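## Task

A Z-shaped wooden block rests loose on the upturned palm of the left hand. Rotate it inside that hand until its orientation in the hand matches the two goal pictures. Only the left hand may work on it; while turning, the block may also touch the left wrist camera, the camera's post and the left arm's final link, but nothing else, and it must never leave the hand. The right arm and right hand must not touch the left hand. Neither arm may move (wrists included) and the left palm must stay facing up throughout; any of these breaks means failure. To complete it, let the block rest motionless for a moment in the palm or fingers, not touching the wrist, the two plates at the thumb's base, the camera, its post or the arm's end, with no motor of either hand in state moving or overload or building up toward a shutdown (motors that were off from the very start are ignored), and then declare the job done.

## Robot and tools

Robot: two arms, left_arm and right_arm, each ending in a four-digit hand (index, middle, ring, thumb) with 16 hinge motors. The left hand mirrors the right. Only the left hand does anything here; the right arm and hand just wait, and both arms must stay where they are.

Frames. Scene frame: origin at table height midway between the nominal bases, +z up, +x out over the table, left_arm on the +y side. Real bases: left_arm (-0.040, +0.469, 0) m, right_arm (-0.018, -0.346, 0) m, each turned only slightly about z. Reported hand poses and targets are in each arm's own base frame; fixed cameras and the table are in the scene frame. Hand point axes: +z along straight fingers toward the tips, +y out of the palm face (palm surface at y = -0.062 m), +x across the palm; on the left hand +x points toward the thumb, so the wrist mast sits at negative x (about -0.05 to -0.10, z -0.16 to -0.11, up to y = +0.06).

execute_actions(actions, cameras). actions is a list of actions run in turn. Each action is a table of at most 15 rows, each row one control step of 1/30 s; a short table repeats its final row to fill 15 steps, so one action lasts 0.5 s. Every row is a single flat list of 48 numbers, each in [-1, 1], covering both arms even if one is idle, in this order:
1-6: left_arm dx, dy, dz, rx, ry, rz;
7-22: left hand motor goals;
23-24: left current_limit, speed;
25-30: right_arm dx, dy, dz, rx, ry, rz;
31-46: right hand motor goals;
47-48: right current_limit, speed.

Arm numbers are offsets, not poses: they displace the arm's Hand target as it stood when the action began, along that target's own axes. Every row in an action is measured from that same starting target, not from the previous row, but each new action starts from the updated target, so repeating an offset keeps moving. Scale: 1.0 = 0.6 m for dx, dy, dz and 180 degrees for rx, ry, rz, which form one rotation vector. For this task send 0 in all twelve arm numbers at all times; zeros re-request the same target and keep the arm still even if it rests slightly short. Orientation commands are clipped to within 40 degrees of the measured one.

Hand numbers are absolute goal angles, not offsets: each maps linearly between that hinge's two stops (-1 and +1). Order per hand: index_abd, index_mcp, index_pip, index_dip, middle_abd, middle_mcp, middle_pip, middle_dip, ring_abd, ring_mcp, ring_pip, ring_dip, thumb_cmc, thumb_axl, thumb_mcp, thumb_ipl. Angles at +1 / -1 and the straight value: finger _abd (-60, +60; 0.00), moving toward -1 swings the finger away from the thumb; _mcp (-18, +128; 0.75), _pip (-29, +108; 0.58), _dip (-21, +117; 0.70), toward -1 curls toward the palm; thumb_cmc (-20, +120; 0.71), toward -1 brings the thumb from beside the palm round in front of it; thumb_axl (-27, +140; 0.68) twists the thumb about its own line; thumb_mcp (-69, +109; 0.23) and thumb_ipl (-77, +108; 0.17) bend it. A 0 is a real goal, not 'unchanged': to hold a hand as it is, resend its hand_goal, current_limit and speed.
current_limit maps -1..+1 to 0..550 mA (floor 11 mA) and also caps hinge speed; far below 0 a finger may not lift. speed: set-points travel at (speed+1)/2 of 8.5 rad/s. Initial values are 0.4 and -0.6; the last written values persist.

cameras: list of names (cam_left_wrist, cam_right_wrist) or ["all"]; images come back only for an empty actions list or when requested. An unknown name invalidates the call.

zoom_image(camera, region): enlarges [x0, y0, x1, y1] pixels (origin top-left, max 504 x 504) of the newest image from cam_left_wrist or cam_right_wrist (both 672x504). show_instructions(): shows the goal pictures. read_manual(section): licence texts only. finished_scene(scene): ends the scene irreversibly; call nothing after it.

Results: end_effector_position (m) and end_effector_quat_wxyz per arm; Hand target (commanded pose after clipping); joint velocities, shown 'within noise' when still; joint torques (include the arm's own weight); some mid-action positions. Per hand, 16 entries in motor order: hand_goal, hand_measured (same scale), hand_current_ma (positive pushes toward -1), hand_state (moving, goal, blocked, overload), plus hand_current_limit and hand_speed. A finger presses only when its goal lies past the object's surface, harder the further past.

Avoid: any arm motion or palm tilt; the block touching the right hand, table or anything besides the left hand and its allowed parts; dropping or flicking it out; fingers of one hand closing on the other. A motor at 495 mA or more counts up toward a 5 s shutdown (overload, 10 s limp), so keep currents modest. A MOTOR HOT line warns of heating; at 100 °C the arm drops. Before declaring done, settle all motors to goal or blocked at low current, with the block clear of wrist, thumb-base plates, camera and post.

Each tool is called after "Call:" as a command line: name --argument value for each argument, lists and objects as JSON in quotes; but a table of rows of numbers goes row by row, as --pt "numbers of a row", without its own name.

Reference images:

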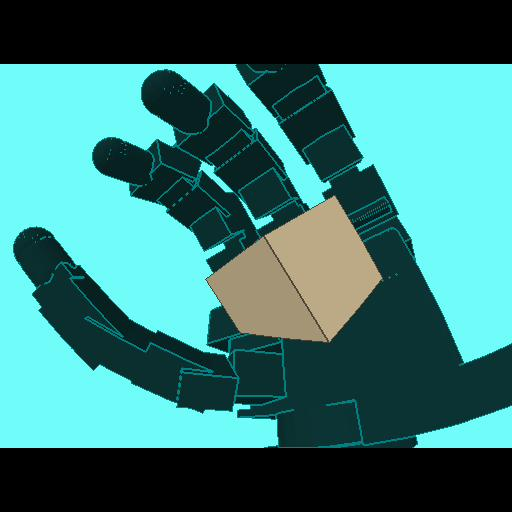

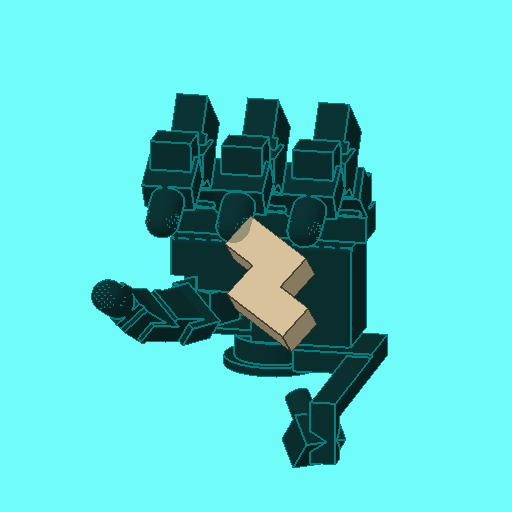

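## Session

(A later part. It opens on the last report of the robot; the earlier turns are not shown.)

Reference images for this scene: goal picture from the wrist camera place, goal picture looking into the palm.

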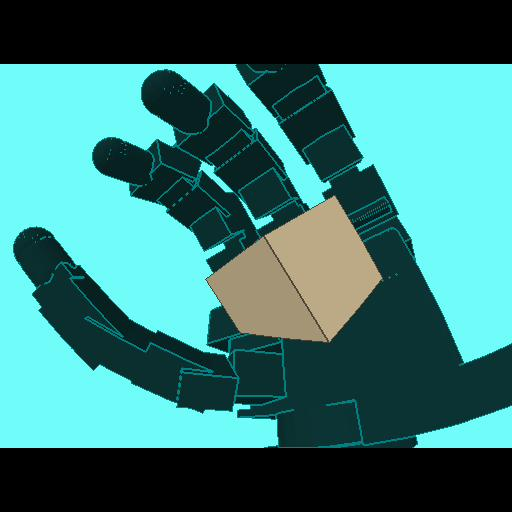

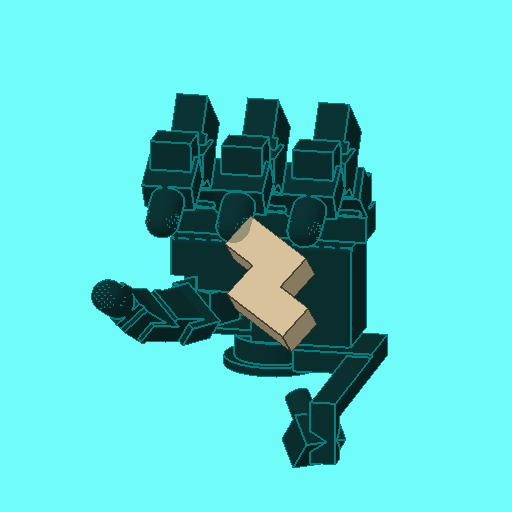

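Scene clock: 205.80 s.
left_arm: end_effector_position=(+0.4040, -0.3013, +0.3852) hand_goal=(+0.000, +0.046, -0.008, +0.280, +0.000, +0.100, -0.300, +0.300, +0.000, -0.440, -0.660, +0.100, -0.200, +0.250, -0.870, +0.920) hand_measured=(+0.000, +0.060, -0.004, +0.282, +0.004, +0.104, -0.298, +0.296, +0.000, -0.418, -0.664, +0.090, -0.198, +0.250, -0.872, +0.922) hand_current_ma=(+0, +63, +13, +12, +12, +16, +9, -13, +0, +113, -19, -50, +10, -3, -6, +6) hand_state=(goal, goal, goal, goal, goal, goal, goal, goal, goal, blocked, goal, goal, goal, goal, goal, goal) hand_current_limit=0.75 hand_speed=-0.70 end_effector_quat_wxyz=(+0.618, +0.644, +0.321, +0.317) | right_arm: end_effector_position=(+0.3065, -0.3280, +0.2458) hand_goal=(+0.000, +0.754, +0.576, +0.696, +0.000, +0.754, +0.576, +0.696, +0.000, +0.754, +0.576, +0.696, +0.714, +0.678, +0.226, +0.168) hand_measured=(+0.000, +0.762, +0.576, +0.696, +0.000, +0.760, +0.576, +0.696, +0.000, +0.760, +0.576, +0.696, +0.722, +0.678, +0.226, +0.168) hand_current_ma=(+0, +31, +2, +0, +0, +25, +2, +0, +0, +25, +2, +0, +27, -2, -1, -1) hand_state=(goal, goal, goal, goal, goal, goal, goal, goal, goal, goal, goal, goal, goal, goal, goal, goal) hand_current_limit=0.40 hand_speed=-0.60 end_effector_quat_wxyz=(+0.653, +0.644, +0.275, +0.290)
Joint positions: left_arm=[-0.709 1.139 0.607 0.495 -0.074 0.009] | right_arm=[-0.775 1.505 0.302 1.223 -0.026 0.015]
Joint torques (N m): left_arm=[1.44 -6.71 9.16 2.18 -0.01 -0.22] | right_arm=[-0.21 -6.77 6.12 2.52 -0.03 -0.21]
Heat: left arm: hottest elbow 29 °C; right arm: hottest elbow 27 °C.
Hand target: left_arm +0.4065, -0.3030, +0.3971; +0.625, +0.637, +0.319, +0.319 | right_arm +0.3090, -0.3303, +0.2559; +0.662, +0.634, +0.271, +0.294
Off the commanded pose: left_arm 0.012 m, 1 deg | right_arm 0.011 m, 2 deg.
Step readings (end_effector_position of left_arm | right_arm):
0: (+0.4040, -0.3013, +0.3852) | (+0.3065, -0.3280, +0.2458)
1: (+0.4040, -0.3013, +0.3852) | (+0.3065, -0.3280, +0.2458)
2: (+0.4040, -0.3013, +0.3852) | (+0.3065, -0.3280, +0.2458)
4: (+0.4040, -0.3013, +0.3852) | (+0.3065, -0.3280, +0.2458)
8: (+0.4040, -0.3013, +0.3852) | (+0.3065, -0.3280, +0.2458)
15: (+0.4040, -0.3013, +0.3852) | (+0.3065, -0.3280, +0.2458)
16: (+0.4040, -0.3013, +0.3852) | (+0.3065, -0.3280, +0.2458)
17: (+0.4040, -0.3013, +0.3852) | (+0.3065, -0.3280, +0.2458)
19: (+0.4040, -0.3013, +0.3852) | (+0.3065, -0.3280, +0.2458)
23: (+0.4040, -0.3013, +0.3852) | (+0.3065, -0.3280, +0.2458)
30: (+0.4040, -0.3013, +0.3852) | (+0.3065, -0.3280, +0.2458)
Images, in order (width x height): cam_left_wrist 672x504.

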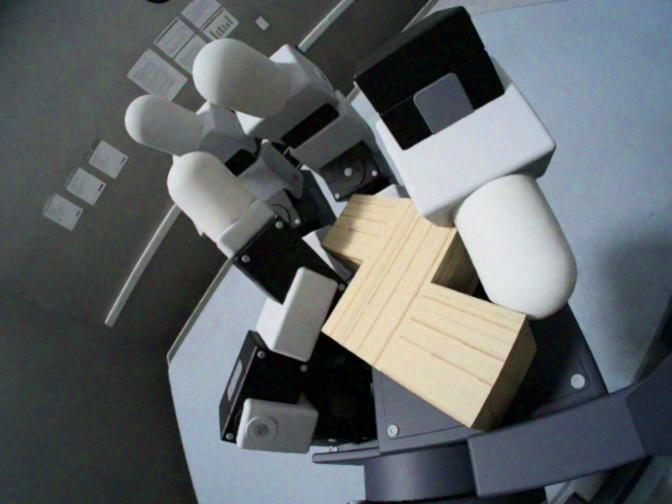

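Call:
execute_actions --actions '[[[0,0,0,0,0,0,0,0.046,-0.008,0.28,0,0.15,-0.7,-0.3,0,-0.2,-0.75,-0.1,-0.2,0.25,-0.87,0.92,0.7,-0.7,0,0,0,0,0,0,0,0.754,0.576,0.696,0,0.754,0.576,0.696,0,0.754,0.576,0.696,0.714,0.678,0.226,0.168,0.4,-0.6]],[[0,0,0,0,0,0,0,0.046,-0.008,0.28,0,0.15,-0.8,-0.48,0,0.1,-0.5,0.2,-0.2,0.25,-0.87,0.92,0.7,-0.7,0,0,0,0,0,0,0,0.754,0.576,0.696,0,0.754,0.576,0.696,0,0.754,0.576,0.696,0.714,0.678,0.226,0.168,0.4,-0.6]]]' --cameras '["cam_left_wrist"]'

Call:
execute_actions --actions '[[[0,0,0,0,0,0,0,0.046,-0.008,0.28,0,0.08,-0.8,-0.5,0,0.1,-0.5,0.2,-0.2,0.25,-0.87,0.92,0.75,-0.7,0,0,0,0,0,0,0,0.754,0.576,0.696,0,0.754,0.576,0.696,0,0.754,0.576,0.696,0.714,0.678,0.226,0.168,0.4,-0.6]],[[0,0,0,0,0,0,0,0.046,-0.008,0.28,0,0.05,-0.8,-0.6,0,0.1,-0.5,0.2,-0.2,0.25,-0.87,0.92,0.75,-0.7,0,0,0,0,0,0,0,0.754,0.576,0.696,0,0.754,0.576,0.696,0,0.754,0.576,0.696,0.714,0.678,0.226,0.168,0.4,-0.6]]]' --cameras '["cam_left_wrist"]'

Scene clock: 210.57 s.
left_arm: end_effector_position=(+0.4040, -0.3013, +0.3852) hand_goal=(+0.000, +0.046, -0.008, +0.280, +0.000, +0.150, -0.800, -0.480, +0.000, +0.100, -0.500, +0.200, -0.200, +0.250, -0.870, +0.920) hand_measured=(+0.000, +0.060, -0.004, +0.282, +0.002, +0.198, -0.714, -0.380, +0.000, +0.102, -0.504, +0.196, -0.198, +0.250, -0.872, +0.922) hand_current_ma=(+0, +63, +13, +12, +5, +242, +412, +468, -2, +14, -19, -17, +10, -3, -6, +6) hand_state=(goal, goal, goal, goal, goal, blocked, blocked, blocked, goal, goal, goal, goal, goal, goal, goal, goal) hand_current_limit=0.70 hand_speed=-0.70 end_effector_quat_wxyz=(+0.618, +0.644, +0.321, +0.317) | right_arm: end_effector_position=(+0.3065, -0.3280, +0.2458) hand_goal=(+0.000, +0.754, +0.576, +0.696, +0.000, +0.754, +0.576, +0.696, +0.000, +0.754, +0.576, +0.696, +0.714, +0.678, +0.226, +0.168) hand_measured=(+0.000, +0.762, +0.576, +0.696, +0.000, +0.760, +0.576, +0.696, +0.000, +0.760, +0.576, +0.696, +0.722, +0.678, +0.226, +0.168) hand_current_ma=(+0, +31, +2, +0, +0, +25, +2, +0, +0, +25, +2, +0, +27, -2, -1, -1) hand_state=(goal, goal, goal, goal, goal, goal, goal, goal, goal, goal, goal, goal, goal, goal, goal, goal) hand_current_limit=0.40 hand_speed=-0.60 end_effector_quat_wxyz=(+0.653, +0.644, +0.275, +0.290)
Joint positions: left_arm=[-0.709 1.139 0.607 0.495 -0.074 0.009] | right_arm=[-0.775 1.505 0.302 1.223 -0.026 0.015]
Joint torques (N m): left_arm=[1.38 -6.71 9.18 2.21 -0.01 -0.22] | right_arm=[-0.09 -6.3 6.15 2.48 -0.05 -0.17]
Heat: left arm: hottest elbow 29 °C; right arm: hottest elbow 27 °C.
Hand target: left_arm +0.4065, -0.3030, +0.3971; +0.625, +0.637, +0.319, +0.319 | right_arm +0.3090, -0.3303, +0.2559; +0.662, +0.634, +0.271, +0.294
Off the commanded pose: left_arm 0.012 m, 1 deg | right_arm 0.011 m, 2 deg.
Step readings (end_effector_position of left_arm | right_arm):
0: (+0.4040, -0.3013, +0.3852) | (+0.3065, -0.3280, +0.2458)
1: (+0.4040, -0.3013, +0.3852) | (+0.3065, -0.3280, +0.2458)
2: (+0.4040, -0.3013, +0.3852) | (+0.3065, -0.3280, +0.2458)
4: (+0.4040, -0.3013, +0.3852) | (+0.3065, -0.3280, +0.2458)
8: (+0.4040, -0.3013, +0.3852) | (+0.3065, -0.3280, +0.2458)
15: (+0.4040, -0.3013, +0.3852) | (+0.3065, -0.3280, +0.2458)
16: (+0.4040, -0.3013, +0.3852) | (+0.3065, -0.3280, +0.2458)
17: (+0.4040, -0.3013, +0.3852) | (+0.3065, -0.3280, +0.2458)
19: (+0.4040, -0.3013, +0.3852) | (+0.3065, -0.3280, +0.2458)
23: (+0.4040, -0.3013, +0.3852) | (+0.3065, -0.3280, +0.2458)
30: (+0.4040, -0.3013, +0.3852) | (+0.3065, -0.3280, +0.2458)
Images, in order (width x height): cam_left_wrist 672x504.

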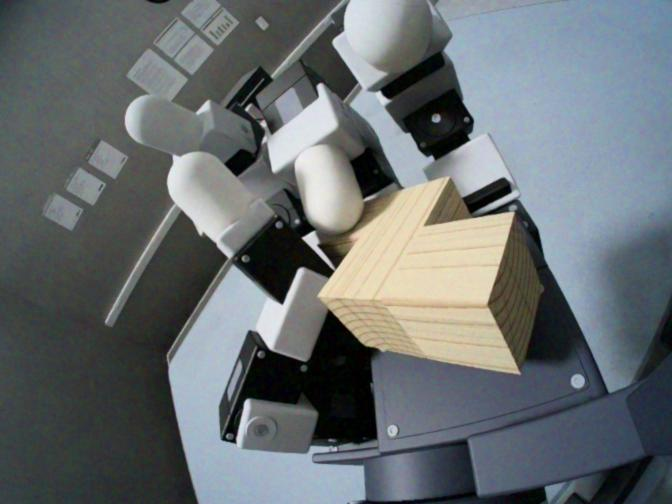

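Scene clock: 211.77 s.
left_arm: end_effector_position=(+0.4040, -0.3013, +0.3852) hand_goal=(+0.000, +0.046, -0.008, +0.280, +0.000, +0.050, -0.800, -0.600, +0.000, +0.100, -0.500, +0.200, -0.200, +0.250, -0.870, +0.920) hand_measured=(+0.000, +0.060, -0.004, +0.282, +0.002, +0.198, -0.714, -0.380, +0.000, +0.102, -0.504, +0.196, -0.198, +0.250, -0.872, +0.922) hand_current_ma=(+0, +63, +13, +12, +5, +481, +414, +481, -2, +14, -19, -17, +10, -3, -6, +6) hand_state=(goal, goal, goal, goal, goal, blocked, blocked, blocked, goal, goal, goal, goal, goal, goal, goal, goal) hand_current_limit=0.75 hand_speed=-0.70 end_effector_quat_wxyz=(+0.618, +0.644, +0.321, +0.317) | right_arm: end_effector_position=(+0.3065, -0.3280, +0.2458) hand_goal=(+0.000, +0.754, +0.576, +0.696, +0.000, +0.754, +0.576, +0.696, +0.000, +0.754, +0.576, +0.696, +0.714, +0.678, +0.226, +0.168) hand_measured=(+0.000, +0.762, +0.576, +0.696, +0.000, +0.760, +0.576, +0.696, +0.000, +0.760, +0.576, +0.696, +0.722, +0.678, +0.226, +0.168) hand_current_ma=(+0, +31, +2, +0, +0, +25, +2, +0, +0, +25, +2, +0, +27, -2, -1, -1) hand_state=(goal, goal, goal, goal, goal, goal, goal, goal, goal, goal, goal, goal, goal, goal, goal, goal) hand_current_limit=0.40 hand_speed=-0.60 end_effector_quat_wxyz=(+0.653, +0.644, +0.275, +0.290)
Joint positions: left_arm=[-0.709 1.139 0.607 0.495 -0.074 0.009] | right_arm=[-0.775 1.505 0.302 1.223 -0.026 0.015]
Joint torques (N m): left_arm=[1.44 -6.71 9.21 2.19 -0.01 -0.21] | right_arm=[-0.21 -6.59 6.22 2.52 -0.04 -0.17]
Heat: left arm: hottest elbow 29 °C; right arm: hottest elbow 27 °C.
Hand target: left_arm +0.4065, -0.3030, +0.3971; +0.625, +0.637, +0.319, +0.319 | right_arm +0.3090, -0.3303, +0.2559; +0.662, +0.634, +0.271, +0.294
Off the commanded pose: left_arm 0.012 m, 1 deg | right_arm 0.011 m, 2 deg.
Step readings (end_effector_position of left_arm | right_arm):
0: (+0.4040, -0.3013, +0.3852) | (+0.3065, -0.3280, +0.2458)
1: (+0.4040, -0.3013, +0.3852) | (+0.3065, -0.3280, +0.2458)
2: (+0.4040, -0.3013, +0.3852) | (+0.3065, -0.3280, +0.2458)
4: (+0.4040, -0.3013, +0.3852) | (+0.3065, -0.3280, +0.2458)
8: (+0.4040, -0.3013, +0.3852) | (+0.3065, -0.3280, +0.2458)
15: (+0.4040, -0.3013, +0.3852) | (+0.3065, -0.3280, +0.2458)
16: (+0.4040, -0.3013, +0.3852) | (+0.3065, -0.3280, +0.2458)
17: (+0.4040, -0.3013, +0.3852) | (+0.3065, -0.3280, +0.2458)
19: (+0.4040, -0.3013, +0.3852) | (+0.3065, -0.3280, +0.2458)
23: (+0.4040, -0.3013, +0.3852) | (+0.3065, -0.3280, +0.2458)
30: (+0.4040, -0.3013, +0.3852) | (+0.3065, -0.3280, +0.2458)
Images, in order (width x height): cam_left_wrist 672x504.

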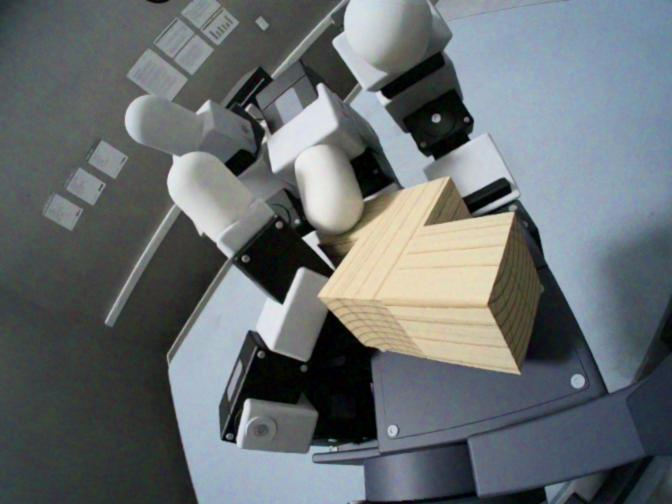

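Call:
zoom_image --camera "cam_left_wrist" --region '[280, 150, 580, 400]'

Scaled by 1.680 from the camera's 672x504 image, which has a finer 960x720 frame.

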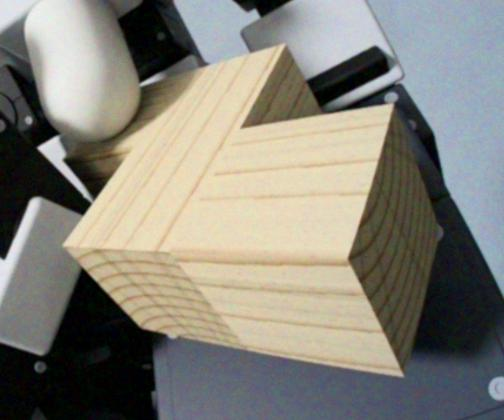

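Call:
execute_actions --actions '[[[0,0,0,0,0,0,0,0.046,-0.008,0.28,0,0.05,-0.8,-0.6,0,0.1,-0.5,0.2,0.1,0.25,-0.2,0.6,0.72,-0.6,0,0,0,0,0,0,0,0.754,0.576,0.696,0,0.754,0.576,0.696,0,0.754,0.576,0.696,0.714,0.678,0.226,0.168,0.4,-0.6]],[[0,0,0,0,0,0,0,0.046,-0.008,0.28,0,0.05,-0.8,-0.6,0,0.1,-0.5,0.2,0.7,-0.3,0.2,0.17,0.72,-0.6,0,0,0,0,0,0,0,0.754,0.576,0.696,0,0.754,0.576,0.696,0,0.754,0.576,0.696,0.714,0.678,0.226,0.168,0.4,-0.6]],[[0,0,0,0,0,0,0,0.046,-0.008,0.28,0,0.05,-0.8,-0.6,0,0.1,-0.5,0.2,0.75,-0.55,-0.4,-0.5,0.72,-0.6,0,0,0,0,0,0,0,0.754,0.576,0.696,0,0.754,0.576,0.696,0,0.754,0.576,0.696,0.714,0.678,0.226,0.168,0.4,-0.6]]]' --cameras '["cam_left_wrist"]'

Call:
execute_actions --actions '[[[0,0,0,0,0,0,0,0.046,-0.008,0.28,0,0.05,-0.8,-0.6,0,0.1,-0.5,0.2,0.75,-0.6,-0.9,-0.9,0.72,-0.6,0,0,0,0,0,0,0,0.754,0.576,0.696,0,0.754,0.576,0.696,0,0.754,0.576,0.696,0.714,0.678,0.226,0.168,0.4,-0.6]],[[0,0,0,0,0,0,0,0.046,-0.008,0.28,0,0.05,-0.8,-0.6,0,0.1,-0.5,0.2,0.7,-0.6,-1,-1,0.72,-0.6,0,0,0,0,0,0,0,0.754,0.576,0.696,0,0.754,0.576,0.696,0,0.754,0.576,0.696,0.714,0.678,0.226,0.168,0.4,-0.6]]]' --cameras '["cam_left_wrist"]'

Scene clock: 221.73 s.
left_arm: end_effector_position=(+0.4040, -0.3013, +0.3852) hand_goal=(+0.000, +0.046, -0.008, +0.280, +0.000, +0.050, -0.800, -0.600, +0.000, +0.100, -0.500, +0.200, +0.750, -0.550, -0.400, -0.500) hand_measured=(+0.000, +0.060, -0.004, +0.282, +0.002, +0.198, -0.714, -0.380, +0.000, +0.104, -0.504, +0.196, +0.758, -0.548, -0.396, -0.498) hand_current_ma=(+0, +63, +13, +12, +5, +473, +414, +473, -2, +14, -19, -17, +35, +8, +25, +8) hand_state=(goal, goal, goal, goal, goal, blocked, blocked, blocked, goal, goal, goal, goal, goal, goal, goal, goal) hand_current_limit=0.72 hand_speed=-0.60 end_effector_quat_wxyz=(+0.618, +0.644, +0.321, +0.317) | right_arm: end_effector_position=(+0.3065, -0.3280, +0.2458) hand_goal=(+0.000, +0.754, +0.576, +0.696, +0.000, +0.754, +0.576, +0.696, +0.000, +0.754, +0.576, +0.696, +0.714, +0.678, +0.226, +0.168) hand_measured=(+0.000, +0.762, +0.576, +0.696, +0.000, +0.760, +0.576, +0.696, +0.000, +0.760, +0.576, +0.696, +0.722, +0.678, +0.226, +0.168) hand_current_ma=(+0, +31, +2, +0, +0, +25, +2, +0, +0, +25, +2, +0, +27, -2, -1, -1) hand_state=(goal, goal, goal, goal, goal, goal, goal, goal, goal, goal, goal, goal, goal, goal, goal, goal) hand_current_limit=0.40 hand_speed=-0.60 end_effector_quat_wxyz=(+0.653, +0.644, +0.275, +0.290)
Joint positions: left_arm=[-0.709 1.139 0.607 0.495 -0.074 0.009] | right_arm=[-0.775 1.505 0.302 1.223 -0.026 0.015]
Joint torques (N m): left_arm=[1.44 -6.65 9.17 2.18 -0.01 -0.16] | right_arm=[-0.38 -6.53 6.23 2.65 -0.08 -0.14]
Heat: left arm: hottest elbow 29 °C; right arm: hottest elbow 27 °C.
Hand target: left_arm +0.4065, -0.3031, +0.3971; +0.625, +0.637, +0.319, +0.319 | right_arm +0.3090, -0.3303, +0.2559; +0.662, +0.634, +0.271, +0.294
Off the commanded pose: left_arm 0.012 m, 1 deg | right_arm 0.011 m, 2 deg.
Step readings (end_effector_position of left_arm | right_arm):
0: (+0.4040, -0.3013, +0.3852) | (+0.3065, -0.3280, +0.2458)
1: (+0.4040, -0.3013, +0.3852) | (+0.3065, -0.3280, +0.2458)
2: (+0.4040, -0.3013, +0.3852) | (+0.3065, -0.3280, +0.2458)
4: (+0.4040, -0.3013, +0.3852) | (+0.3065, -0.3280, +0.2458)
8: (+0.4040, -0.3013, +0.3852) | (+0.3065, -0.3280, +0.2458)
15: (+0.4040, -0.3013, +0.3852) | (+0.3065, -0.3280, +0.2458)
16: (+0.4040, -0.3013, +0.3852) | (+0.3065, -0.3280, +0.2458)
17: (+0.4040, -0.3013, +0.3852) | (+0.3065, -0.3280, +0.2458)
19: (+0.4040, -0.3013, +0.3852) | (+0.3065, -0.3280, +0.2458)
23: (+0.4040, -0.3013, +0.3852) | (+0.3065, -0.3280, +0.2458)
30: (+0.4040, -0.3013, +0.3852) | (+0.3065, -0.3280, +0.2458)
31: (+0.4040, -0.3013, +0.3852) | (+0.3065, -0.3280, +0.2458)
32: (+0.4040, -0.3013, +0.3852) | (+0.3065, -0.3280, +0.2458)
34: (+0.4040, -0.3013, +0.3852) | (+0.3065, -0.3280, +0.2458)
38: (+0.4040, -0.3013, +0.3852) | (+0.3065, -0.3280, +0.2458)
45: (+0.4040, -0.3013, +0.3852) | (+0.3065, -0.3280, +0.2458)
Images, in order (width x height): cam_left_wrist 672x504.

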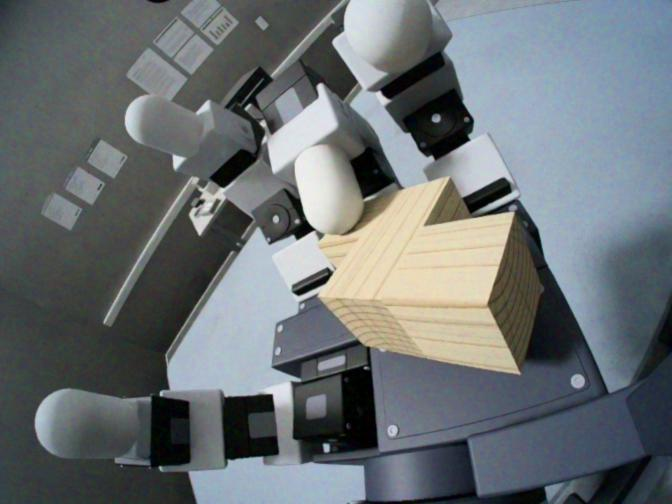

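Scene clock: 222.93 s.
left_arm: end_effector_position=(+0.4040, -0.3013, +0.3852) hand_goal=(+0.000, +0.046, -0.008, +0.280, +0.000, +0.050, -0.800, -0.600, +0.000, +0.100, -0.500, +0.200, +0.700, -0.600, -1.000, -1.000) hand_measured=(+0.000, +0.060, -0.004, +0.282, +0.002, +0.198, -0.714, -0.380, +0.000, +0.104, -0.504, +0.196, +0.724, -0.598, -0.936, -0.936) hand_current_ma=(+0, +63, +13, +12, +5, +473, +414, +473, -2, +14, -19, -17, +111, +7, +394, +414) hand_state=(goal, goal, goal, goal, goal, blocked, blocked, blocked, goal, goal, goal, goal, blocked, goal, blocked, blocked) hand_current_limit=0.72 hand_speed=-0.60 end_effector_quat_wxyz=(+0.618, +0.644, +0.321, +0.317) | right_arm: end_effector_position=(+0.3065, -0.3280, +0.2458) hand_goal=(+0.000, +0.754, +0.576, +0.696, +0.000, +0.754, +0.576, +0.696, +0.000, +0.754, +0.576, +0.696, +0.714, +0.678, +0.226, +0.168) hand_measured=(+0.000, +0.762, +0.576, +0.696, +0.000, +0.760, +0.576, +0.696, +0.000, +0.760, +0.576, +0.696, +0.722, +0.678, +0.226, +0.168) hand_current_ma=(+0, +31, +2, +0, +0, +25, +2, +0, +0, +25, +2, +0, +27, -2, -1, -1) hand_state=(goal, goal, goal, goal, goal, goal, goal, goal, goal, goal, goal, goal, goal, goal, goal, goal) hand_current_limit=0.40 hand_speed=-0.60 end_effector_quat_wxyz=(+0.653, +0.644, +0.275, +0.290)
Joint positions: left_arm=[-0.709 1.139 0.607 0.495 -0.074 0.009] | right_arm=[-0.775 1.505 0.302 1.223 -0.026 0.015]
Joint torques (N m): left_arm=[1.44 -6.71 9.16 2.18 -0.01 -0.2] | right_arm=[0.21 -6.53 6.17 2.56 -0.06 -0.18]
Heat: left arm: hottest elbow 29 °C; right arm: hottest elbow 27 °C.
Hand target: left_arm +0.4065, -0.3031, +0.3971; +0.625, +0.637, +0.319, +0.319 | right_arm +0.3090, -0.3303, +0.2559; +0.662, +0.634, +0.271, +0.294
Off the commanded pose: left_arm 0.012 m, 1 deg | right_arm 0.011 m, 2 deg.
Step readings (end_effector_position of left_arm | right_arm):
0: (+0.4040, -0.3013, +0.3852) | (+0.3065, -0.3280, +0.2458)
1: (+0.4040, -0.3013, +0.3852) | (+0.3065, -0.3280, +0.2458)
2: (+0.4040, -0.3013, +0.3852) | (+0.3065, -0.3280, +0.2458)
4: (+0.4040, -0.3013, +0.3852) | (+0.3065, -0.3280, +0.2458)
8: (+0.4040, -0.3013, +0.3852) | (+0.3065, -0.3280, +0.2458)
15: (+0.4040, -0.3013, +0.3852) | (+0.3065, -0.3280, +0.2458)
16: (+0.4040, -0.3013, +0.3852) | (+0.3065, -0.3280, +0.2458)
17: (+0.4040, -0.3013, +0.3852) | (+0.3065, -0.3280, +0.2458)
19: (+0.4040, -0.3013, +0.3852) | (+0.3065, -0.3280, +0.2458)
23: (+0.4040, -0.3013, +0.3852) | (+0.3065, -0.3280, +0.2458)
30: (+0.4040, -0.3013, +0.3852) | (+0.3065, -0.3280, +0.2458)
Images, in order (width x height): cam_left_wrist 672x504.

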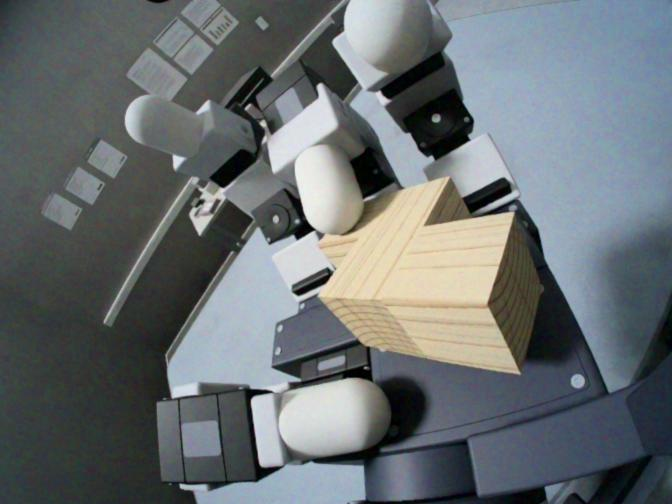

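Call:
execute_actions --actions '[[[0,0,0,0,0,0,0,0.046,-0.008,0.28,0,0.05,-0.8,-0.6,0,0.1,-0.5,0.2,0.4,-0.6,-0.9,-0.85,0.72,-0.7,0,0,0,0,0,0,0,0.754,0.576,0.696,0,0.754,0.576,0.696,0,0.754,0.576,0.696,0.714,0.678,0.226,0.168,0.4,-0.6]],[[0,0,0,0,0,0,0,0.046,-0.008,0.28,0,0.05,-0.8,-0.6,0,0.1,-0.5,0.2,0.4,-0.6,-0.9,-0.85,0.72,-0.7,0,0,0,0,0,0,0,0.754,0.576,0.696,0,0.754,0.576,0.696,0,0.754,0.576,0.696,0.714,0.678,0.226,0.168,0.4,-0.6]]]' --cameras '["cam_left_wrist"]'

Call:
execute_actions --actions '[[[0,0,0,0,0,0,0,0.046,-0.008,0.28,0,0.05,-0.8,-0.6,0,0.1,-0.5,0.2,0.2,-0.6,-0.9,-0.75,0.72,-0.7,0,0,0,0,0,0,0,0.754,0.576,0.696,0,0.754,0.576,0.696,0,0.754,0.576,0.696,0.714,0.678,0.226,0.168,0.4,-0.6]],[[0,0,0,0,0,0,0,0.046,-0.008,0.28,0,0.05,-0.8,-0.6,0,0.1,-0.5,0.2,0.2,-0.6,-0.9,-0.75,0.72,-0.7,0,0,0,0,0,0,0,0.754,0.576,0.696,0,0.754,0.576,0.696,0,0.754,0.576,0.696,0.714,0.678,0.226,0.168,0.4,-0.6]]]' --cameras '["cam_left_wrist"]'

Scene clock: 225.33 s.
left_arm: end_effector_position=(+0.4040, -0.3013, +0.3852) hand_goal=(+0.000, +0.046, -0.008, +0.280, +0.000, +0.050, -0.800, -0.600, +0.000, +0.100, -0.500, +0.200, +0.400, -0.600, -0.900, -0.850) hand_measured=(+0.000, +0.060, -0.004, +0.282, +0.002, +0.198, -0.714, -0.380, +0.000, +0.104, -0.504, +0.196, +0.448, -0.598, -0.884, -0.848) hand_current_ma=(+0, +63, +13, +12, +5, +473, +414, +473, -2, +14, -19, -17, +233, +13, +91, +6) hand_state=(goal, goal, goal, goal, goal, blocked, blocked, blocked, goal, goal, goal, goal, blocked, goal, goal, goal) hand_current_limit=0.72 hand_speed=-0.70 end_effector_quat_wxyz=(+0.618, +0.644, +0.321, +0.317) | right_arm: end_effector_position=(+0.3065, -0.3280, +0.2458) hand_goal=(+0.000, +0.754, +0.576, +0.696, +0.000, +0.754, +0.576, +0.696, +0.000, +0.754, +0.576, +0.696, +0.714, +0.678, +0.226, +0.168) hand_measured=(+0.000, +0.762, +0.576, +0.696, +0.000, +0.760, +0.576, +0.696, +0.000, +0.760, +0.576, +0.696, +0.722, +0.678, +0.226, +0.168) hand_current_ma=(+0, +31, +2, +0, +0, +25, +2, +0, +0, +25, +2, +0, +27, -2, -1, -1) hand_state=(goal, goal, goal, goal, goal, goal, goal, goal, goal, goal, goal, goal, goal, goal, goal, goal) hand_current_limit=0.40 hand_speed=-0.60 end_effector_quat_wxyz=(+0.653, +0.644, +0.275, +0.290)
Joint positions: left_arm=[-0.709 1.139 0.607 0.495 -0.074 0.009] | right_arm=[-0.775 1.505 0.302 1.223 -0.026 0.015]
Joint torques (N m): left_arm=[1.44 -6.71 9.16 2.18 -0.01 -0.21] | right_arm=[-0.03 -6.77 6.24 2.45 -0.06 -0.17]
Heat: left arm: hottest elbow 29 °C; right arm: hottest elbow 27 °C.
Hand target: left_arm +0.4065, -0.3031, +0.3971; +0.625, +0.637, +0.319, +0.319 | right_arm +0.3090, -0.3303, +0.2559; +0.662, +0.634, +0.271, +0.294
Off the commanded pose: left_arm 0.012 m, 1 deg | right_arm 0.011 m, 2 deg.
Step readings (end_effector_position of left_arm | right_arm):
0: (+0.4040, -0.3013, +0.3852) | (+0.3065, -0.3280, +0.2458)
1: (+0.4040, -0.3013, +0.3852) | (+0.3065, -0.3280, +0.2458)
2: (+0.4040, -0.3013, +0.3852) | (+0.3065, -0.3280, +0.2458)
4: (+0.4040, -0.3013, +0.3852) | (+0.3065, -0.3280, +0.2458)
8: (+0.4040, -0.3013, +0.3852) | (+0.3065, -0.3280, +0.2458)
15: (+0.4040, -0.3013, +0.3852) | (+0.3065, -0.3280, +0.2458)
16: (+0.4040, -0.3013, +0.3852) | (+0.3065, -0.3280, +0.2458)
17: (+0.4040, -0.3013, +0.3852) | (+0.3065, -0.3280, +0.2458)
19: (+0.4040, -0.3013, +0.3852) | (+0.3065, -0.3280, +0.2458)
23: (+0.4040, -0.3013, +0.3852) | (+0.3065, -0.3280, +0.2458)
30: (+0.4040, -0.3013, +0.3852) | (+0.3065, -0.3280, +0.2458)
Images, in order (width x height): cam_left_wrist 672x504.

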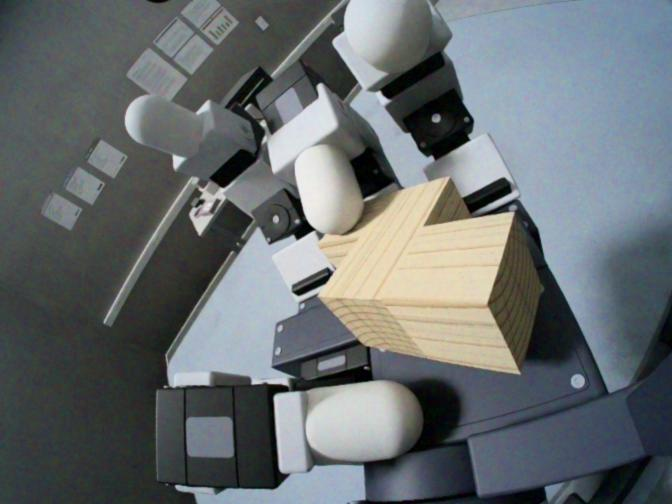

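Scene clock: 226.53 s.
left_arm: end_effector_position=(+0.4040, -0.3013, +0.3852) hand_goal=(+0.000, +0.046, -0.008, +0.280, +0.000, +0.050, -0.800, -0.600, +0.000, +0.100, -0.500, +0.200, +0.200, -0.600, -0.900, -0.750) hand_measured=(+0.000, +0.060, -0.004, +0.282, +0.002, +0.198, -0.714, -0.380, +0.000, +0.104, -0.504, +0.196, +0.280, -0.596, -0.874, -0.748) hand_current_ma=(+0, +63, +13, +12, +5, +473, +414, +473, -2, +14, -19, -17, +387, +24, +156, +14) hand_state=(goal, goal, goal, goal, goal, blocked, blocked, blocked, goal, goal, goal, goal, blocked, goal, blocked, goal) hand_current_limit=0.72 hand_speed=-0.70 end_effector_quat_wxyz=(+0.618, +0.644, +0.321, +0.317) | right_arm: end_effector_position=(+0.3065, -0.3280, +0.2458) hand_goal=(+0.000, +0.754, +0.576, +0.696, +0.000, +0.754, +0.576, +0.696, +0.000, +0.754, +0.576, +0.696, +0.714, +0.678, +0.226, +0.168) hand_measured=(+0.000, +0.762, +0.576, +0.696, +0.000, +0.760, +0.576, +0.696, +0.000, +0.760, +0.576, +0.696, +0.722, +0.678, +0.226, +0.168) hand_current_ma=(+0, +31, +2, +0, +0, +25, +2, +0, +0, +25, +2, +0, +27, -2, -1, -1) hand_state=(goal, goal, goal, goal, goal, goal, goal, goal, goal, goal, goal, goal, goal, goal, goal, goal) hand_current_limit=0.40 hand_speed=-0.60 end_effector_quat_wxyz=(+0.653, +0.644, +0.275, +0.290)
Joint positions: left_arm=[-0.709 1.139 0.607 0.495 -0.074 0.009] | right_arm=[-0.775 1.505 0.302 1.223 -0.026 0.015]
Joint torques (N m): left_arm=[1.38 -6.65 9.16 2.18 -0.01 -0.21] | right_arm=[-0.32 -6.83 6.15 2.52 -0.09 -0.16]
Heat: left arm: hottest elbow 29 °C; right arm: hottest elbow 27 °C.
Hand target: left_arm +0.4065, -0.3031, +0.3971; +0.625, +0.637, +0.319, +0.319 | right_arm +0.3090, -0.3303, +0.2559; +0.662, +0.634, +0.271, +0.294
Off the commanded pose: left_arm 0.012 m, 1 deg | right_arm 0.011 m, 2 deg.
Step readings (end_effector_position of left_arm | right_arm):
0: (+0.4040, -0.3013, +0.3852) | (+0.3065, -0.3280, +0.2458)
1: (+0.4040, -0.3013, +0.3852) | (+0.3065, -0.3280, +0.2458)
2: (+0.4040, -0.3013, +0.3852) | (+0.3065, -0.3280, +0.2458)
4: (+0.4040, -0.3013, +0.3852) | (+0.3065, -0.3280, +0.2458)
8: (+0.4040, -0.3013, +0.3852) | (+0.3065, -0.3280, +0.2458)
15: (+0.4040, -0.3013, +0.3852) | (+0.3065, -0.3280, +0.2458)
16: (+0.4040, -0.3013, +0.3852) | (+0.3065, -0.3280, +0.2458)
17: (+0.4040, -0.3013, +0.3852) | (+0.3065, -0.3280, +0.2458)
19: (+0.4040, -0.3013, +0.3852) | (+0.3065, -0.3280, +0.2458)
23: (+0.4040, -0.3013, +0.3852) | (+0.3065, -0.3280, +0.2458)
30: (+0.4040, -0.3013, +0.3852) | (+0.3065, -0.3280, +0.2458)
Images, in order (width x height): cam_left_wrist 672x504.

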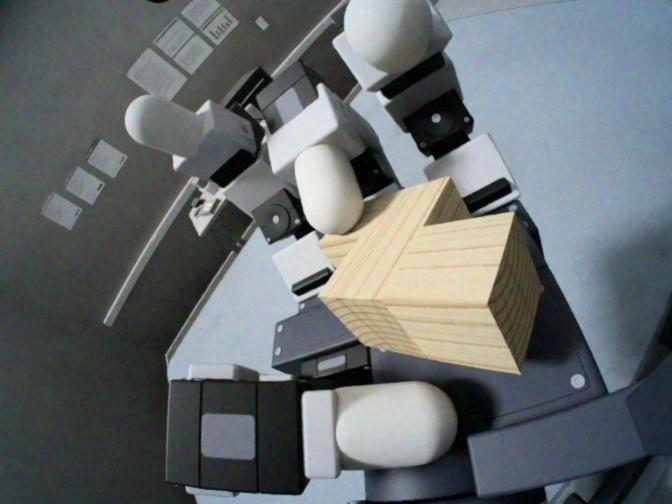

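Call:
execute_actions --actions '[[[0,0,0,0,0,0,0,0.046,-0.008,0.28,0,0.05,-0.8,-0.6,0,0.1,-0.5,0.2,0.1,-0.58,-0.84,-0.68,0.72,-0.7,0,0,0,0,0,0,0,0.754,0.576,0.696,0,0.754,0.576,0.696,0,0.754,0.576,0.696,0.714,0.678,0.226,0.168,0.4,-0.6]],[[0,0,0,0,0,0,0,0.046,-0.008,0.28,0,0.05,-0.8,-0.6,0,0.1,-0.5,0.2,0.1,-0.5,-0.84,-0.68,0.72,-0.7,0,0,0,0,0,0,0,0.754,0.576,0.696,0,0.754,0.576,0.696,0,0.754,0.576,0.696,0.714,0.678,0.226,0.168,0.4,-0.6]]]' --cameras '["cam_left_wrist"]'

Call:
execute_actions --actions '[[[0,0,0,0,0,0,0,0.046,-0.008,0.28,0,0.05,-0.8,-0.6,0,0.1,-0.5,0.2,0.1,-0.42,-0.84,-0.68,0.75,-0.8,0,0,0,0,0,0,0,0.754,0.576,0.696,0,0.754,0.576,0.696,0,0.754,0.576,0.696,0.714,0.678,0.226,0.168,0.4,-0.6]],[[0,0,0,0,0,0,0,0.046,-0.008,0.28,0,0.05,-0.8,-0.6,0,0.1,-0.5,0.2,0.1,-0.38,-0.84,-0.68,0.75,-0.8,0,0,0,0,0,0,0,0.754,0.576,0.696,0,0.754,0.576,0.696,0,0.754,0.576,0.696,0.714,0.678,0.226,0.168,0.4,-0.6]]]' --cameras '["cam_left_wrist"]'

Scene clock: 229.07 s.
left_arm: end_effector_position=(+0.4040, -0.3013, +0.3852) hand_goal=(+0.000, +0.046, -0.008, +0.280, +0.000, +0.050, -0.800, -0.600, +0.000, +0.100, -0.500, +0.200, +0.100, -0.500, -0.840, -0.680) hand_measured=(+0.000, +0.060, -0.004, +0.282, +0.002, +0.198, -0.714, -0.380, +0.000, +0.104, -0.504, +0.196, +0.124, -0.510, -0.836, -0.682) hand_current_ma=(+0, +63, +13, +12, +5, +473, +415, +473, -2, +14, -19, -17, +110, -55, +19, -7) hand_state=(goal, goal, goal, goal, goal, blocked, blocked, blocked, goal, goal, goal, goal, blocked, goal, goal, goal) hand_current_limit=0.72 hand_speed=-0.70 end_effector_quat_wxyz=(+0.618, +0.644, +0.321, +0.317) | right_arm: end_effector_position=(+0.3065, -0.3280, +0.2458) hand_goal=(+0.000, +0.754, +0.576, +0.696, +0.000, +0.754, +0.576, +0.696, +0.000, +0.754, +0.576, +0.696, +0.714, +0.678, +0.226, +0.168) hand_measured=(+0.000, +0.762, +0.576, +0.696, +0.000, +0.760, +0.576, +0.696, +0.000, +0.760, +0.576, +0.696, +0.722, +0.678, +0.226, +0.168) hand_current_ma=(+0, +31, +2, +0, +0, +25, +2, +0, +0, +25, +2, +0, +27, -2, -1, -1) hand_state=(goal, goal, goal, goal, goal, goal, goal, goal, goal, goal, goal, goal, goal, goal, goal, goal) hand_current_limit=0.40 hand_speed=-0.60 end_effector_quat_wxyz=(+0.653, +0.644, +0.275, +0.290)
Joint positions: left_arm=[-0.709 1.139 0.607 0.495 -0.074 0.009] | right_arm=[-0.775 1.505 0.302 1.223 -0.026 0.015]
Joint torques (N m): left_arm=[1.38 -6.65 9.17 2.18 0 -0.22] | right_arm=[-0.32 -6.48 6.11 2.59 -0.03 -0.16]
Heat: left arm: hottest elbow 29 °C; right arm: hottest elbow 27 °C.
Hand target: left_arm +0.4065, -0.3031, +0.3971; +0.625, +0.637, +0.319, +0.319 | right_arm +0.3090, -0.3303, +0.2559; +0.662, +0.634, +0.271, +0.294
Off the commanded pose: left_arm 0.012 m, 1 deg | right_arm 0.011 m, 2 deg.
Step readings (end_effector_position of left_arm | right_arm):
0: (+0.4040, -0.3013, +0.3852) | (+0.3065, -0.3280, +0.2458)
1: (+0.4040, -0.3013, +0.3852) | (+0.3065, -0.3280, +0.2458)
2: (+0.4040, -0.3013, +0.3852) | (+0.3065, -0.3280, +0.2458)
4: (+0.4040, -0.3013, +0.3852) | (+0.3065, -0.3280, +0.2458)
8: (+0.4040, -0.3013, +0.3852) | (+0.3065, -0.3280, +0.2458)
15: (+0.4040, -0.3013, +0.3852) | (+0.3065, -0.3280, +0.2458)
16: (+0.4040, -0.3013, +0.3852) | (+0.3065, -0.3280, +0.2458)
17: (+0.4040, -0.3013, +0.3852) | (+0.3065, -0.3280, +0.2458)
19: (+0.4040, -0.3013, +0.3852) | (+0.3065, -0.3280, +0.2458)
23: (+0.4040, -0.3013, +0.3852) | (+0.3065, -0.3280, +0.2458)
30: (+0.4040, -0.3013, +0.3852) | (+0.3065, -0.3280, +0.2458)
Images, in order (width x height): cam_left_wrist 672x504.

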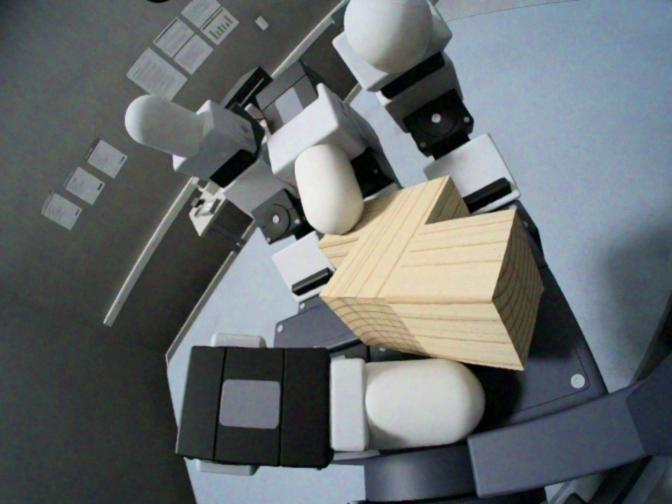

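Scene clock: 230.27 s.
left_arm: end_effector_position=(+0.4040, -0.3013, +0.3852) hand_goal=(+0.000, +0.046, -0.008, +0.280, +0.000, +0.050, -0.800, -0.600, +0.000, +0.100, -0.500, +0.200, +0.100, -0.380, -0.840, -0.680) hand_measured=(+0.000, +0.060, -0.004, +0.282, +0.002, +0.198, -0.674, -0.476, +0.000, +0.104, -0.504, +0.196, +0.112, -0.392, -0.836, -0.678) hand_current_ma=(+0, +63, +13, +12, +5, +481, +481, +481, -2, +14, -19, -17, +55, -68, +20, +16) hand_state=(goal, goal, goal, goal, goal, blocked, blocked, blocked, goal, goal, goal, goal, goal, goal, goal, goal) hand_current_limit=0.75 hand_speed=-0.80 end_effector_quat_wxyz=(+0.618, +0.644, +0.321, +0.317) | right_arm: end_effector_position=(+0.3065, -0.3280, +0.2458) hand_goal=(+0.000, +0.754, +0.576, +0.696, +0.000, +0.754, +0.576, +0.696, +0.000, +0.754, +0.576, +0.696, +0.714, +0.678, +0.226, +0.168) hand_measured=(+0.000, +0.762, +0.576, +0.696, +0.000, +0.760, +0.576, +0.696, +0.000, +0.760, +0.576, +0.696, +0.722, +0.678, +0.226, +0.168) hand_current_ma=(+0, +31, +2, +0, +0, +25, +2, +0, +0, +25, +2, +0, +27, -2, -1, -1) hand_state=(goal, goal, goal, goal, goal, goal, goal, goal, goal, goal, goal, goal, goal, goal, goal, goal) hand_current_limit=0.40 hand_speed=-0.60 end_effector_quat_wxyz=(+0.653, +0.644, +0.275, +0.290)
Joint positions: left_arm=[-0.709 1.139 0.607 0.495 -0.074 0.009] | right_arm=[-0.775 1.505 0.302 1.223 -0.026 0.015]
Joint torques (N m): left_arm=[1.38 -6.65 9.16 2.17 -0.01 -0.22] | right_arm=[0.03 -6.53 6.02 2.45 -0.07 -0.16]
Heat: left arm: hottest elbow 29 °C; right arm: hottest elbow 27 °C.
Hand target: left_arm +0.4065, -0.3031, +0.3971; +0.625, +0.637, +0.319, +0.319 | right_arm +0.3090, -0.3303, +0.2559; +0.662, +0.634, +0.271, +0.294
Off the commanded pose: left_arm 0.012 m, 1 deg | right_arm 0.011 m, 2 deg.
Step readings (end_effector_position of left_arm | right_arm):
0: (+0.4040, -0.3013, +0.3852) | (+0.3065, -0.3280, +0.2458)
1: (+0.4040, -0.3013, +0.3852) | (+0.3065, -0.3280, +0.2458)
2: (+0.4040, -0.3013, +0.3852) | (+0.3065, -0.3280, +0.2458)
4: (+0.4040, -0.3013, +0.3852) | (+0.3065, -0.3280, +0.2458)
8: (+0.4040, -0.3013, +0.3852) | (+0.3065, -0.3280, +0.2458)
15: (+0.4040, -0.3013, +0.3852) | (+0.3065, -0.3280, +0.2458)
16: (+0.4040, -0.3013, +0.3852) | (+0.3065, -0.3280, +0.2458)
17: (+0.4040, -0.3013, +0.3852) | (+0.3065, -0.3280, +0.2458)
19: (+0.4040, -0.3013, +0.3852) | (+0.3065, -0.3280, +0.2458)
23: (+0.4040, -0.3013, +0.3852) | (+0.3065, -0.3280, +0.2458)
30: (+0.4040, -0.3013, +0.3852) | (+0.3065, -0.3280, +0.2458)
Images, in order (width x height): cam_left_wrist 672x504.

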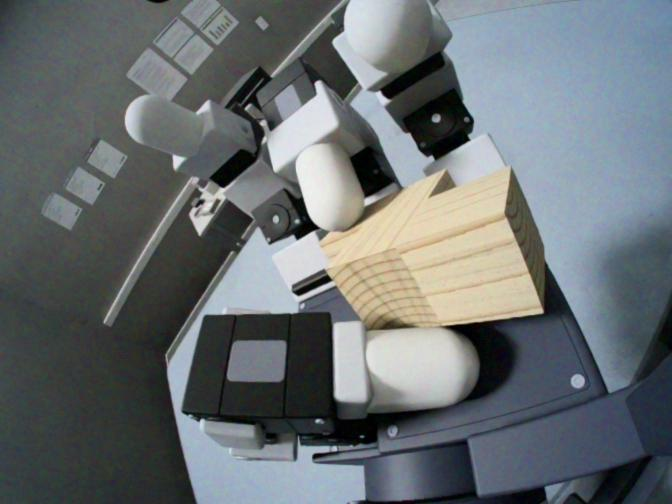

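Call:
zoom_image --camera "cam_left_wrist" --region '[300, 140, 580, 360]'

Scaled by 1.800 from the camera's 672x504 image, which has a finer 960x720 frame.

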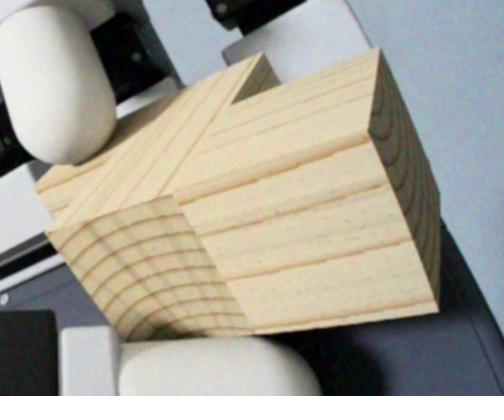

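Call:
execute_actions --actions '[[[0,0,0,0,0,0,0,0.046,-0.008,0.28,0,0.05,-0.8,-0.6,0,0.3,-0.95,-0.8,0.1,-0.38,-0.84,-0.68,0.75,-0.6,0,0,0,0,0,0,0,0.754,0.576,0.696,0,0.754,0.576,0.696,0,0.754,0.576,0.696,0.714,0.678,0.226,0.168,0.4,-0.6]],[[0,0,0,0,0,0,0,0.046,-0.008,0.28,0,0.05,-0.8,-0.6,0,0.3,-0.95,-0.7,0.1,-0.38,-0.84,-0.68,0.75,-0.6,0,0,0,0,0,0,0,0.754,0.576,0.696,0,0.754,0.576,0.696,0,0.754,0.576,0.696,0.714,0.678,0.226,0.168,0.4,-0.6]],[[0,0,0,0,0,0,0,0.046,-0.008,0.28,0,0.05,-0.8,-0.6,0,0.0,-0.85,-0.6,0.1,-0.38,-0.84,-0.68,0.75,-0.7,0,0,0,0,0,0,0,0.754,0.576,0.696,0,0.754,0.576,0.696,0,0.754,0.576,0.696,0.714,0.678,0.226,0.168,0.4,-0.6]]]' --cameras '["cam_left_wrist"]'

Call:
execute_actions --actions '[[[0,0,0,0,0,0,0,0.046,-0.008,0.28,0,0.05,-0.8,-0.6,0,-0.12,-0.8,-0.45,0.1,-0.38,-0.84,-0.68,0.75,-0.8,0,0,0,0,0,0,0,0.754,0.576,0.696,0,0.754,0.576,0.696,0,0.754,0.576,0.696,0.714,0.678,0.226,0.168,0.4,-0.6]],[[0,0,0,0,0,0,0,0.046,-0.008,0.28,0,0.05,-0.8,-0.6,0,-0.12,-0.78,-0.35,0.1,-0.38,-0.84,-0.68,0.75,-0.8,0,0,0,0,0,0,0,0.754,0.576,0.696,0,0.754,0.576,0.696,0,0.754,0.576,0.696,0.714,0.678,0.226,0.168,0.4,-0.6]]]' --cameras '["cam_left_wrist"]'

Scene clock: 234.17 s.
left_arm: end_effector_position=(+0.4040, -0.3013, +0.3852) hand_goal=(+0.000, +0.046, -0.008, +0.280, +0.000, +0.050, -0.800, -0.600, +0.000, +0.000, -0.850, -0.600, +0.100, -0.380, -0.840, -0.680) hand_measured=(+0.000, +0.060, -0.004, +0.282, -0.032, +0.198, -0.652, -0.526, +0.026, +0.080, -0.848, -0.638, +0.112, -0.388, -0.836, -0.678) hand_current_ma=(+0, +63, +13, +12, -130, +481, +481, +359, +104, +412, +11, -180, +55, -43, +20, +16) hand_state=(goal, goal, goal, goal, blocked, blocked, blocked, blocked, blocked, blocked, goal, blocked, goal, goal, goal, goal) hand_current_limit=0.75 hand_speed=-0.70 end_effector_quat_wxyz=(+0.618, +0.644, +0.321, +0.317) | right_arm: end_effector_position=(+0.3065, -0.3280, +0.2458) hand_goal=(+0.000, +0.754, +0.576, +0.696, +0.000, +0.754, +0.576, +0.696, +0.000, +0.754, +0.576, +0.696, +0.714, +0.678, +0.226, +0.168) hand_measured=(+0.000, +0.762, +0.576, +0.696, +0.000, +0.760, +0.576, +0.696, +0.000, +0.760, +0.576, +0.696, +0.722, +0.678, +0.226, +0.168) hand_current_ma=(+0, +31, +2, +0, +0, +25, +2, +0, +0, +25, +2, +0, +27, -2, -1, -1) hand_state=(goal, goal, goal, goal, goal, goal, goal, goal, goal, goal, goal, goal, goal, goal, goal, goal) hand_current_limit=0.40 hand_speed=-0.60 end_effector_quat_wxyz=(+0.653, +0.644, +0.275, +0.290)
Joint positions: left_arm=[-0.709 1.139 0.607 0.495 -0.074 0.009] | right_arm=[-0.775 1.505 0.302 1.223 -0.026 0.015]
Joint torques (N m): left_arm=[1.44 -6.65 9.16 2.17 -0.01 -0.22] | right_arm=[-0.15 -6.89 6.2 2.62 -0.07 -0.15]
Heat: left arm: hottest elbow 29 °C; right arm: hottest elbow 27 °C.
Hand target: left_arm +0.4065, -0.3031, +0.3971; +0.625, +0.637, +0.319, +0.319 | right_arm +0.3090, -0.3303, +0.2559; +0.662, +0.634, +0.271, +0.294
Off the commanded pose: left_arm 0.012 m, 1 deg | right_arm 0.011 m, 2 deg.
Step readings (end_effector_position of left_arm | right_arm):
0: (+0.4040, -0.3013, +0.3852) | (+0.3065, -0.3280, +0.2458)
1: (+0.4040, -0.3013, +0.3852) | (+0.3065, -0.3280, +0.2458)
2: (+0.4040, -0.3013, +0.3852) | (+0.3065, -0.3280, +0.2458)
4: (+0.4040, -0.3013, +0.3852) | (+0.3065, -0.3280, +0.2458)
8: (+0.4040, -0.3013, +0.3852) | (+0.3065, -0.3280, +0.2458)
15: (+0.4040, -0.3013, +0.3852) | (+0.3065, -0.3280, +0.2458)
16: (+0.4040, -0.3013, +0.3852) | (+0.3065, -0.3280, +0.2458)
17: (+0.4040, -0.3013, +0.3852) | (+0.3065, -0.3280, +0.2458)
19: (+0.4040, -0.3013, +0.3852) | (+0.3065, -0.3280, +0.2458)
23: (+0.4040, -0.3013, +0.3852) | (+0.3065, -0.3280, +0.2458)
30: (+0.4040, -0.3013, +0.3852) | (+0.3065, -0.3280, +0.2458)
31: (+0.4040, -0.3013, +0.3852) | (+0.3065, -0.3280, +0.2458)
32: (+0.4040, -0.3013, +0.3852) | (+0.3065, -0.3280, +0.2458)
34: (+0.4040, -0.3013, +0.3852) | (+0.3065, -0.3280, +0.2458)
38: (+0.4040, -0.3013, +0.3852) | (+0.3065, -0.3280, +0.2458)
45: (+0.4040, -0.3013, +0.3852) | (+0.3065, -0.3280, +0.2458)
Images, in order (width x height): cam_left_wrist 672x504.

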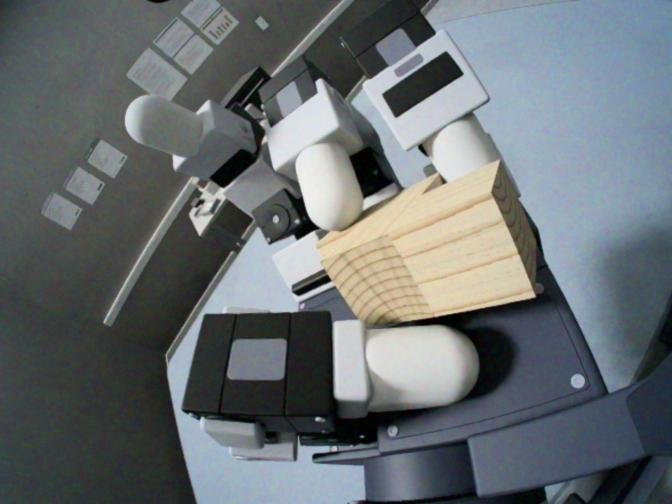

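Scene clock: 235.37 s.
left_arm: end_effector_position=(+0.4040, -0.3013, +0.3852) hand_goal=(+0.000, +0.046, -0.008, +0.280, +0.000, +0.050, -0.800, -0.600, +0.000, -0.120, -0.780, -0.350, +0.100, -0.380, -0.840, -0.680) hand_measured=(+0.000, +0.060, -0.004, +0.282, -0.032, +0.198, -0.652, -0.526, +0.004, -0.110, -0.786, -0.354, +0.112, -0.388, -0.836, -0.678) hand_current_ma=(+0, +63, +13, +12, -127, +481, +481, +359, +12, +44, -28, -16, +55, -43, +20, +16) hand_state=(goal, goal, goal, goal, blocked, blocked, blocked, blocked, goal, goal, goal, goal, goal, goal, goal, goal) hand_current_limit=0.75 hand_speed=-0.80 end_effector_quat_wxyz=(+0.618, +0.644, +0.321, +0.317) | right_arm: end_effector_position=(+0.3065, -0.3280, +0.2458) hand_goal=(+0.000, +0.754, +0.576, +0.696, +0.000, +0.754, +0.576, +0.696, +0.000, +0.754, +0.576, +0.696, +0.714, +0.678, +0.226, +0.168) hand_measured=(+0.000, +0.762, +0.576, +0.696, +0.000, +0.760, +0.576, +0.696, +0.000, +0.760, +0.576, +0.696, +0.722, +0.678, +0.226, +0.168) hand_current_ma=(+0, +31, +2, +0, +0, +25, +2, +0, +0, +25, +2, +0, +27, -2, -1, -1) hand_state=(goal, goal, goal, goal, goal, goal, goal, goal, goal, goal, goal, goal, goal, goal, goal, goal) hand_current_limit=0.40 hand_speed=-0.60 end_effector_quat_wxyz=(+0.653, +0.644, +0.275, +0.290)
Joint positions: left_arm=[-0.709 1.139 0.607 0.495 -0.074 0.009] | right_arm=[-0.775 1.505 0.302 1.223 -0.026 0.015]
Joint torques (N m): left_arm=[1.44 -6.65 9.16 2.17 0 -0.22] | right_arm=[-0.5 -6.83 6.13 2.51 -0.04 -0.17]
Heat: left arm: hottest elbow 29 °C; right arm: hottest elbow 27 °C.
Hand target: left_arm +0.4065, -0.3031, +0.3971; +0.625, +0.637, +0.319, +0.319 | right_arm +0.3090, -0.3303, +0.2559; +0.662, +0.634, +0.271, +0.294
Off the commanded pose: left_arm 0.012 m, 1 deg | right_arm 0.011 m, 2 deg.
Step readings (end_effector_position of left_arm | right_arm):
0: (+0.4040, -0.3013, +0.3852) | (+0.3065, -0.3280, +0.2458)
1: (+0.4040, -0.3013, +0.3852) | (+0.3065, -0.3280, +0.2458)
2: (+0.4040, -0.3013, +0.3852) | (+0.3065, -0.3280, +0.2458)
4: (+0.4040, -0.3013, +0.3852) | (+0.3065, -0.3280, +0.2458)
8: (+0.4040, -0.3013, +0.3852) | (+0.3065, -0.3280, +0.2458)
15: (+0.4040, -0.3013, +0.3852) | (+0.3065, -0.3280, +0.2458)
16: (+0.4040, -0.3013, +0.3852) | (+0.3065, -0.3280, +0.2458)
17: (+0.4040, -0.3013, +0.3852) | (+0.3065, -0.3280, +0.2458)
19: (+0.4040, -0.3013, +0.3852) | (+0.3065, -0.3280, +0.2458)
23: (+0.4040, -0.3013, +0.3852) | (+0.3065, -0.3280, +0.2458)
30: (+0.4040, -0.3013, +0.3852) | (+0.3065, -0.3280, +0.2458)
Images, in order (width x height): cam_left_wrist 672x504.

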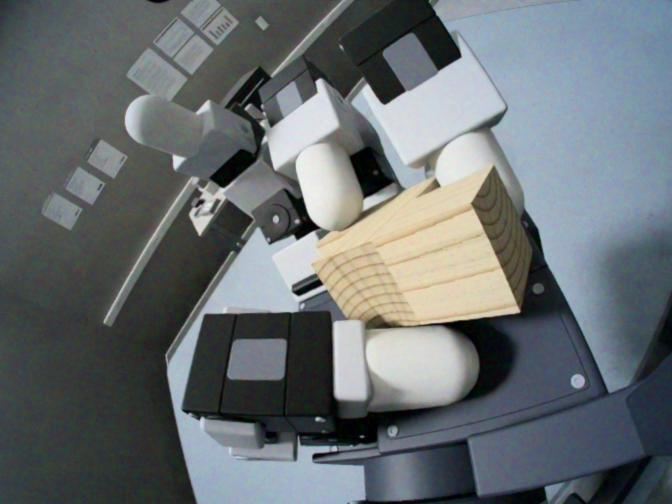

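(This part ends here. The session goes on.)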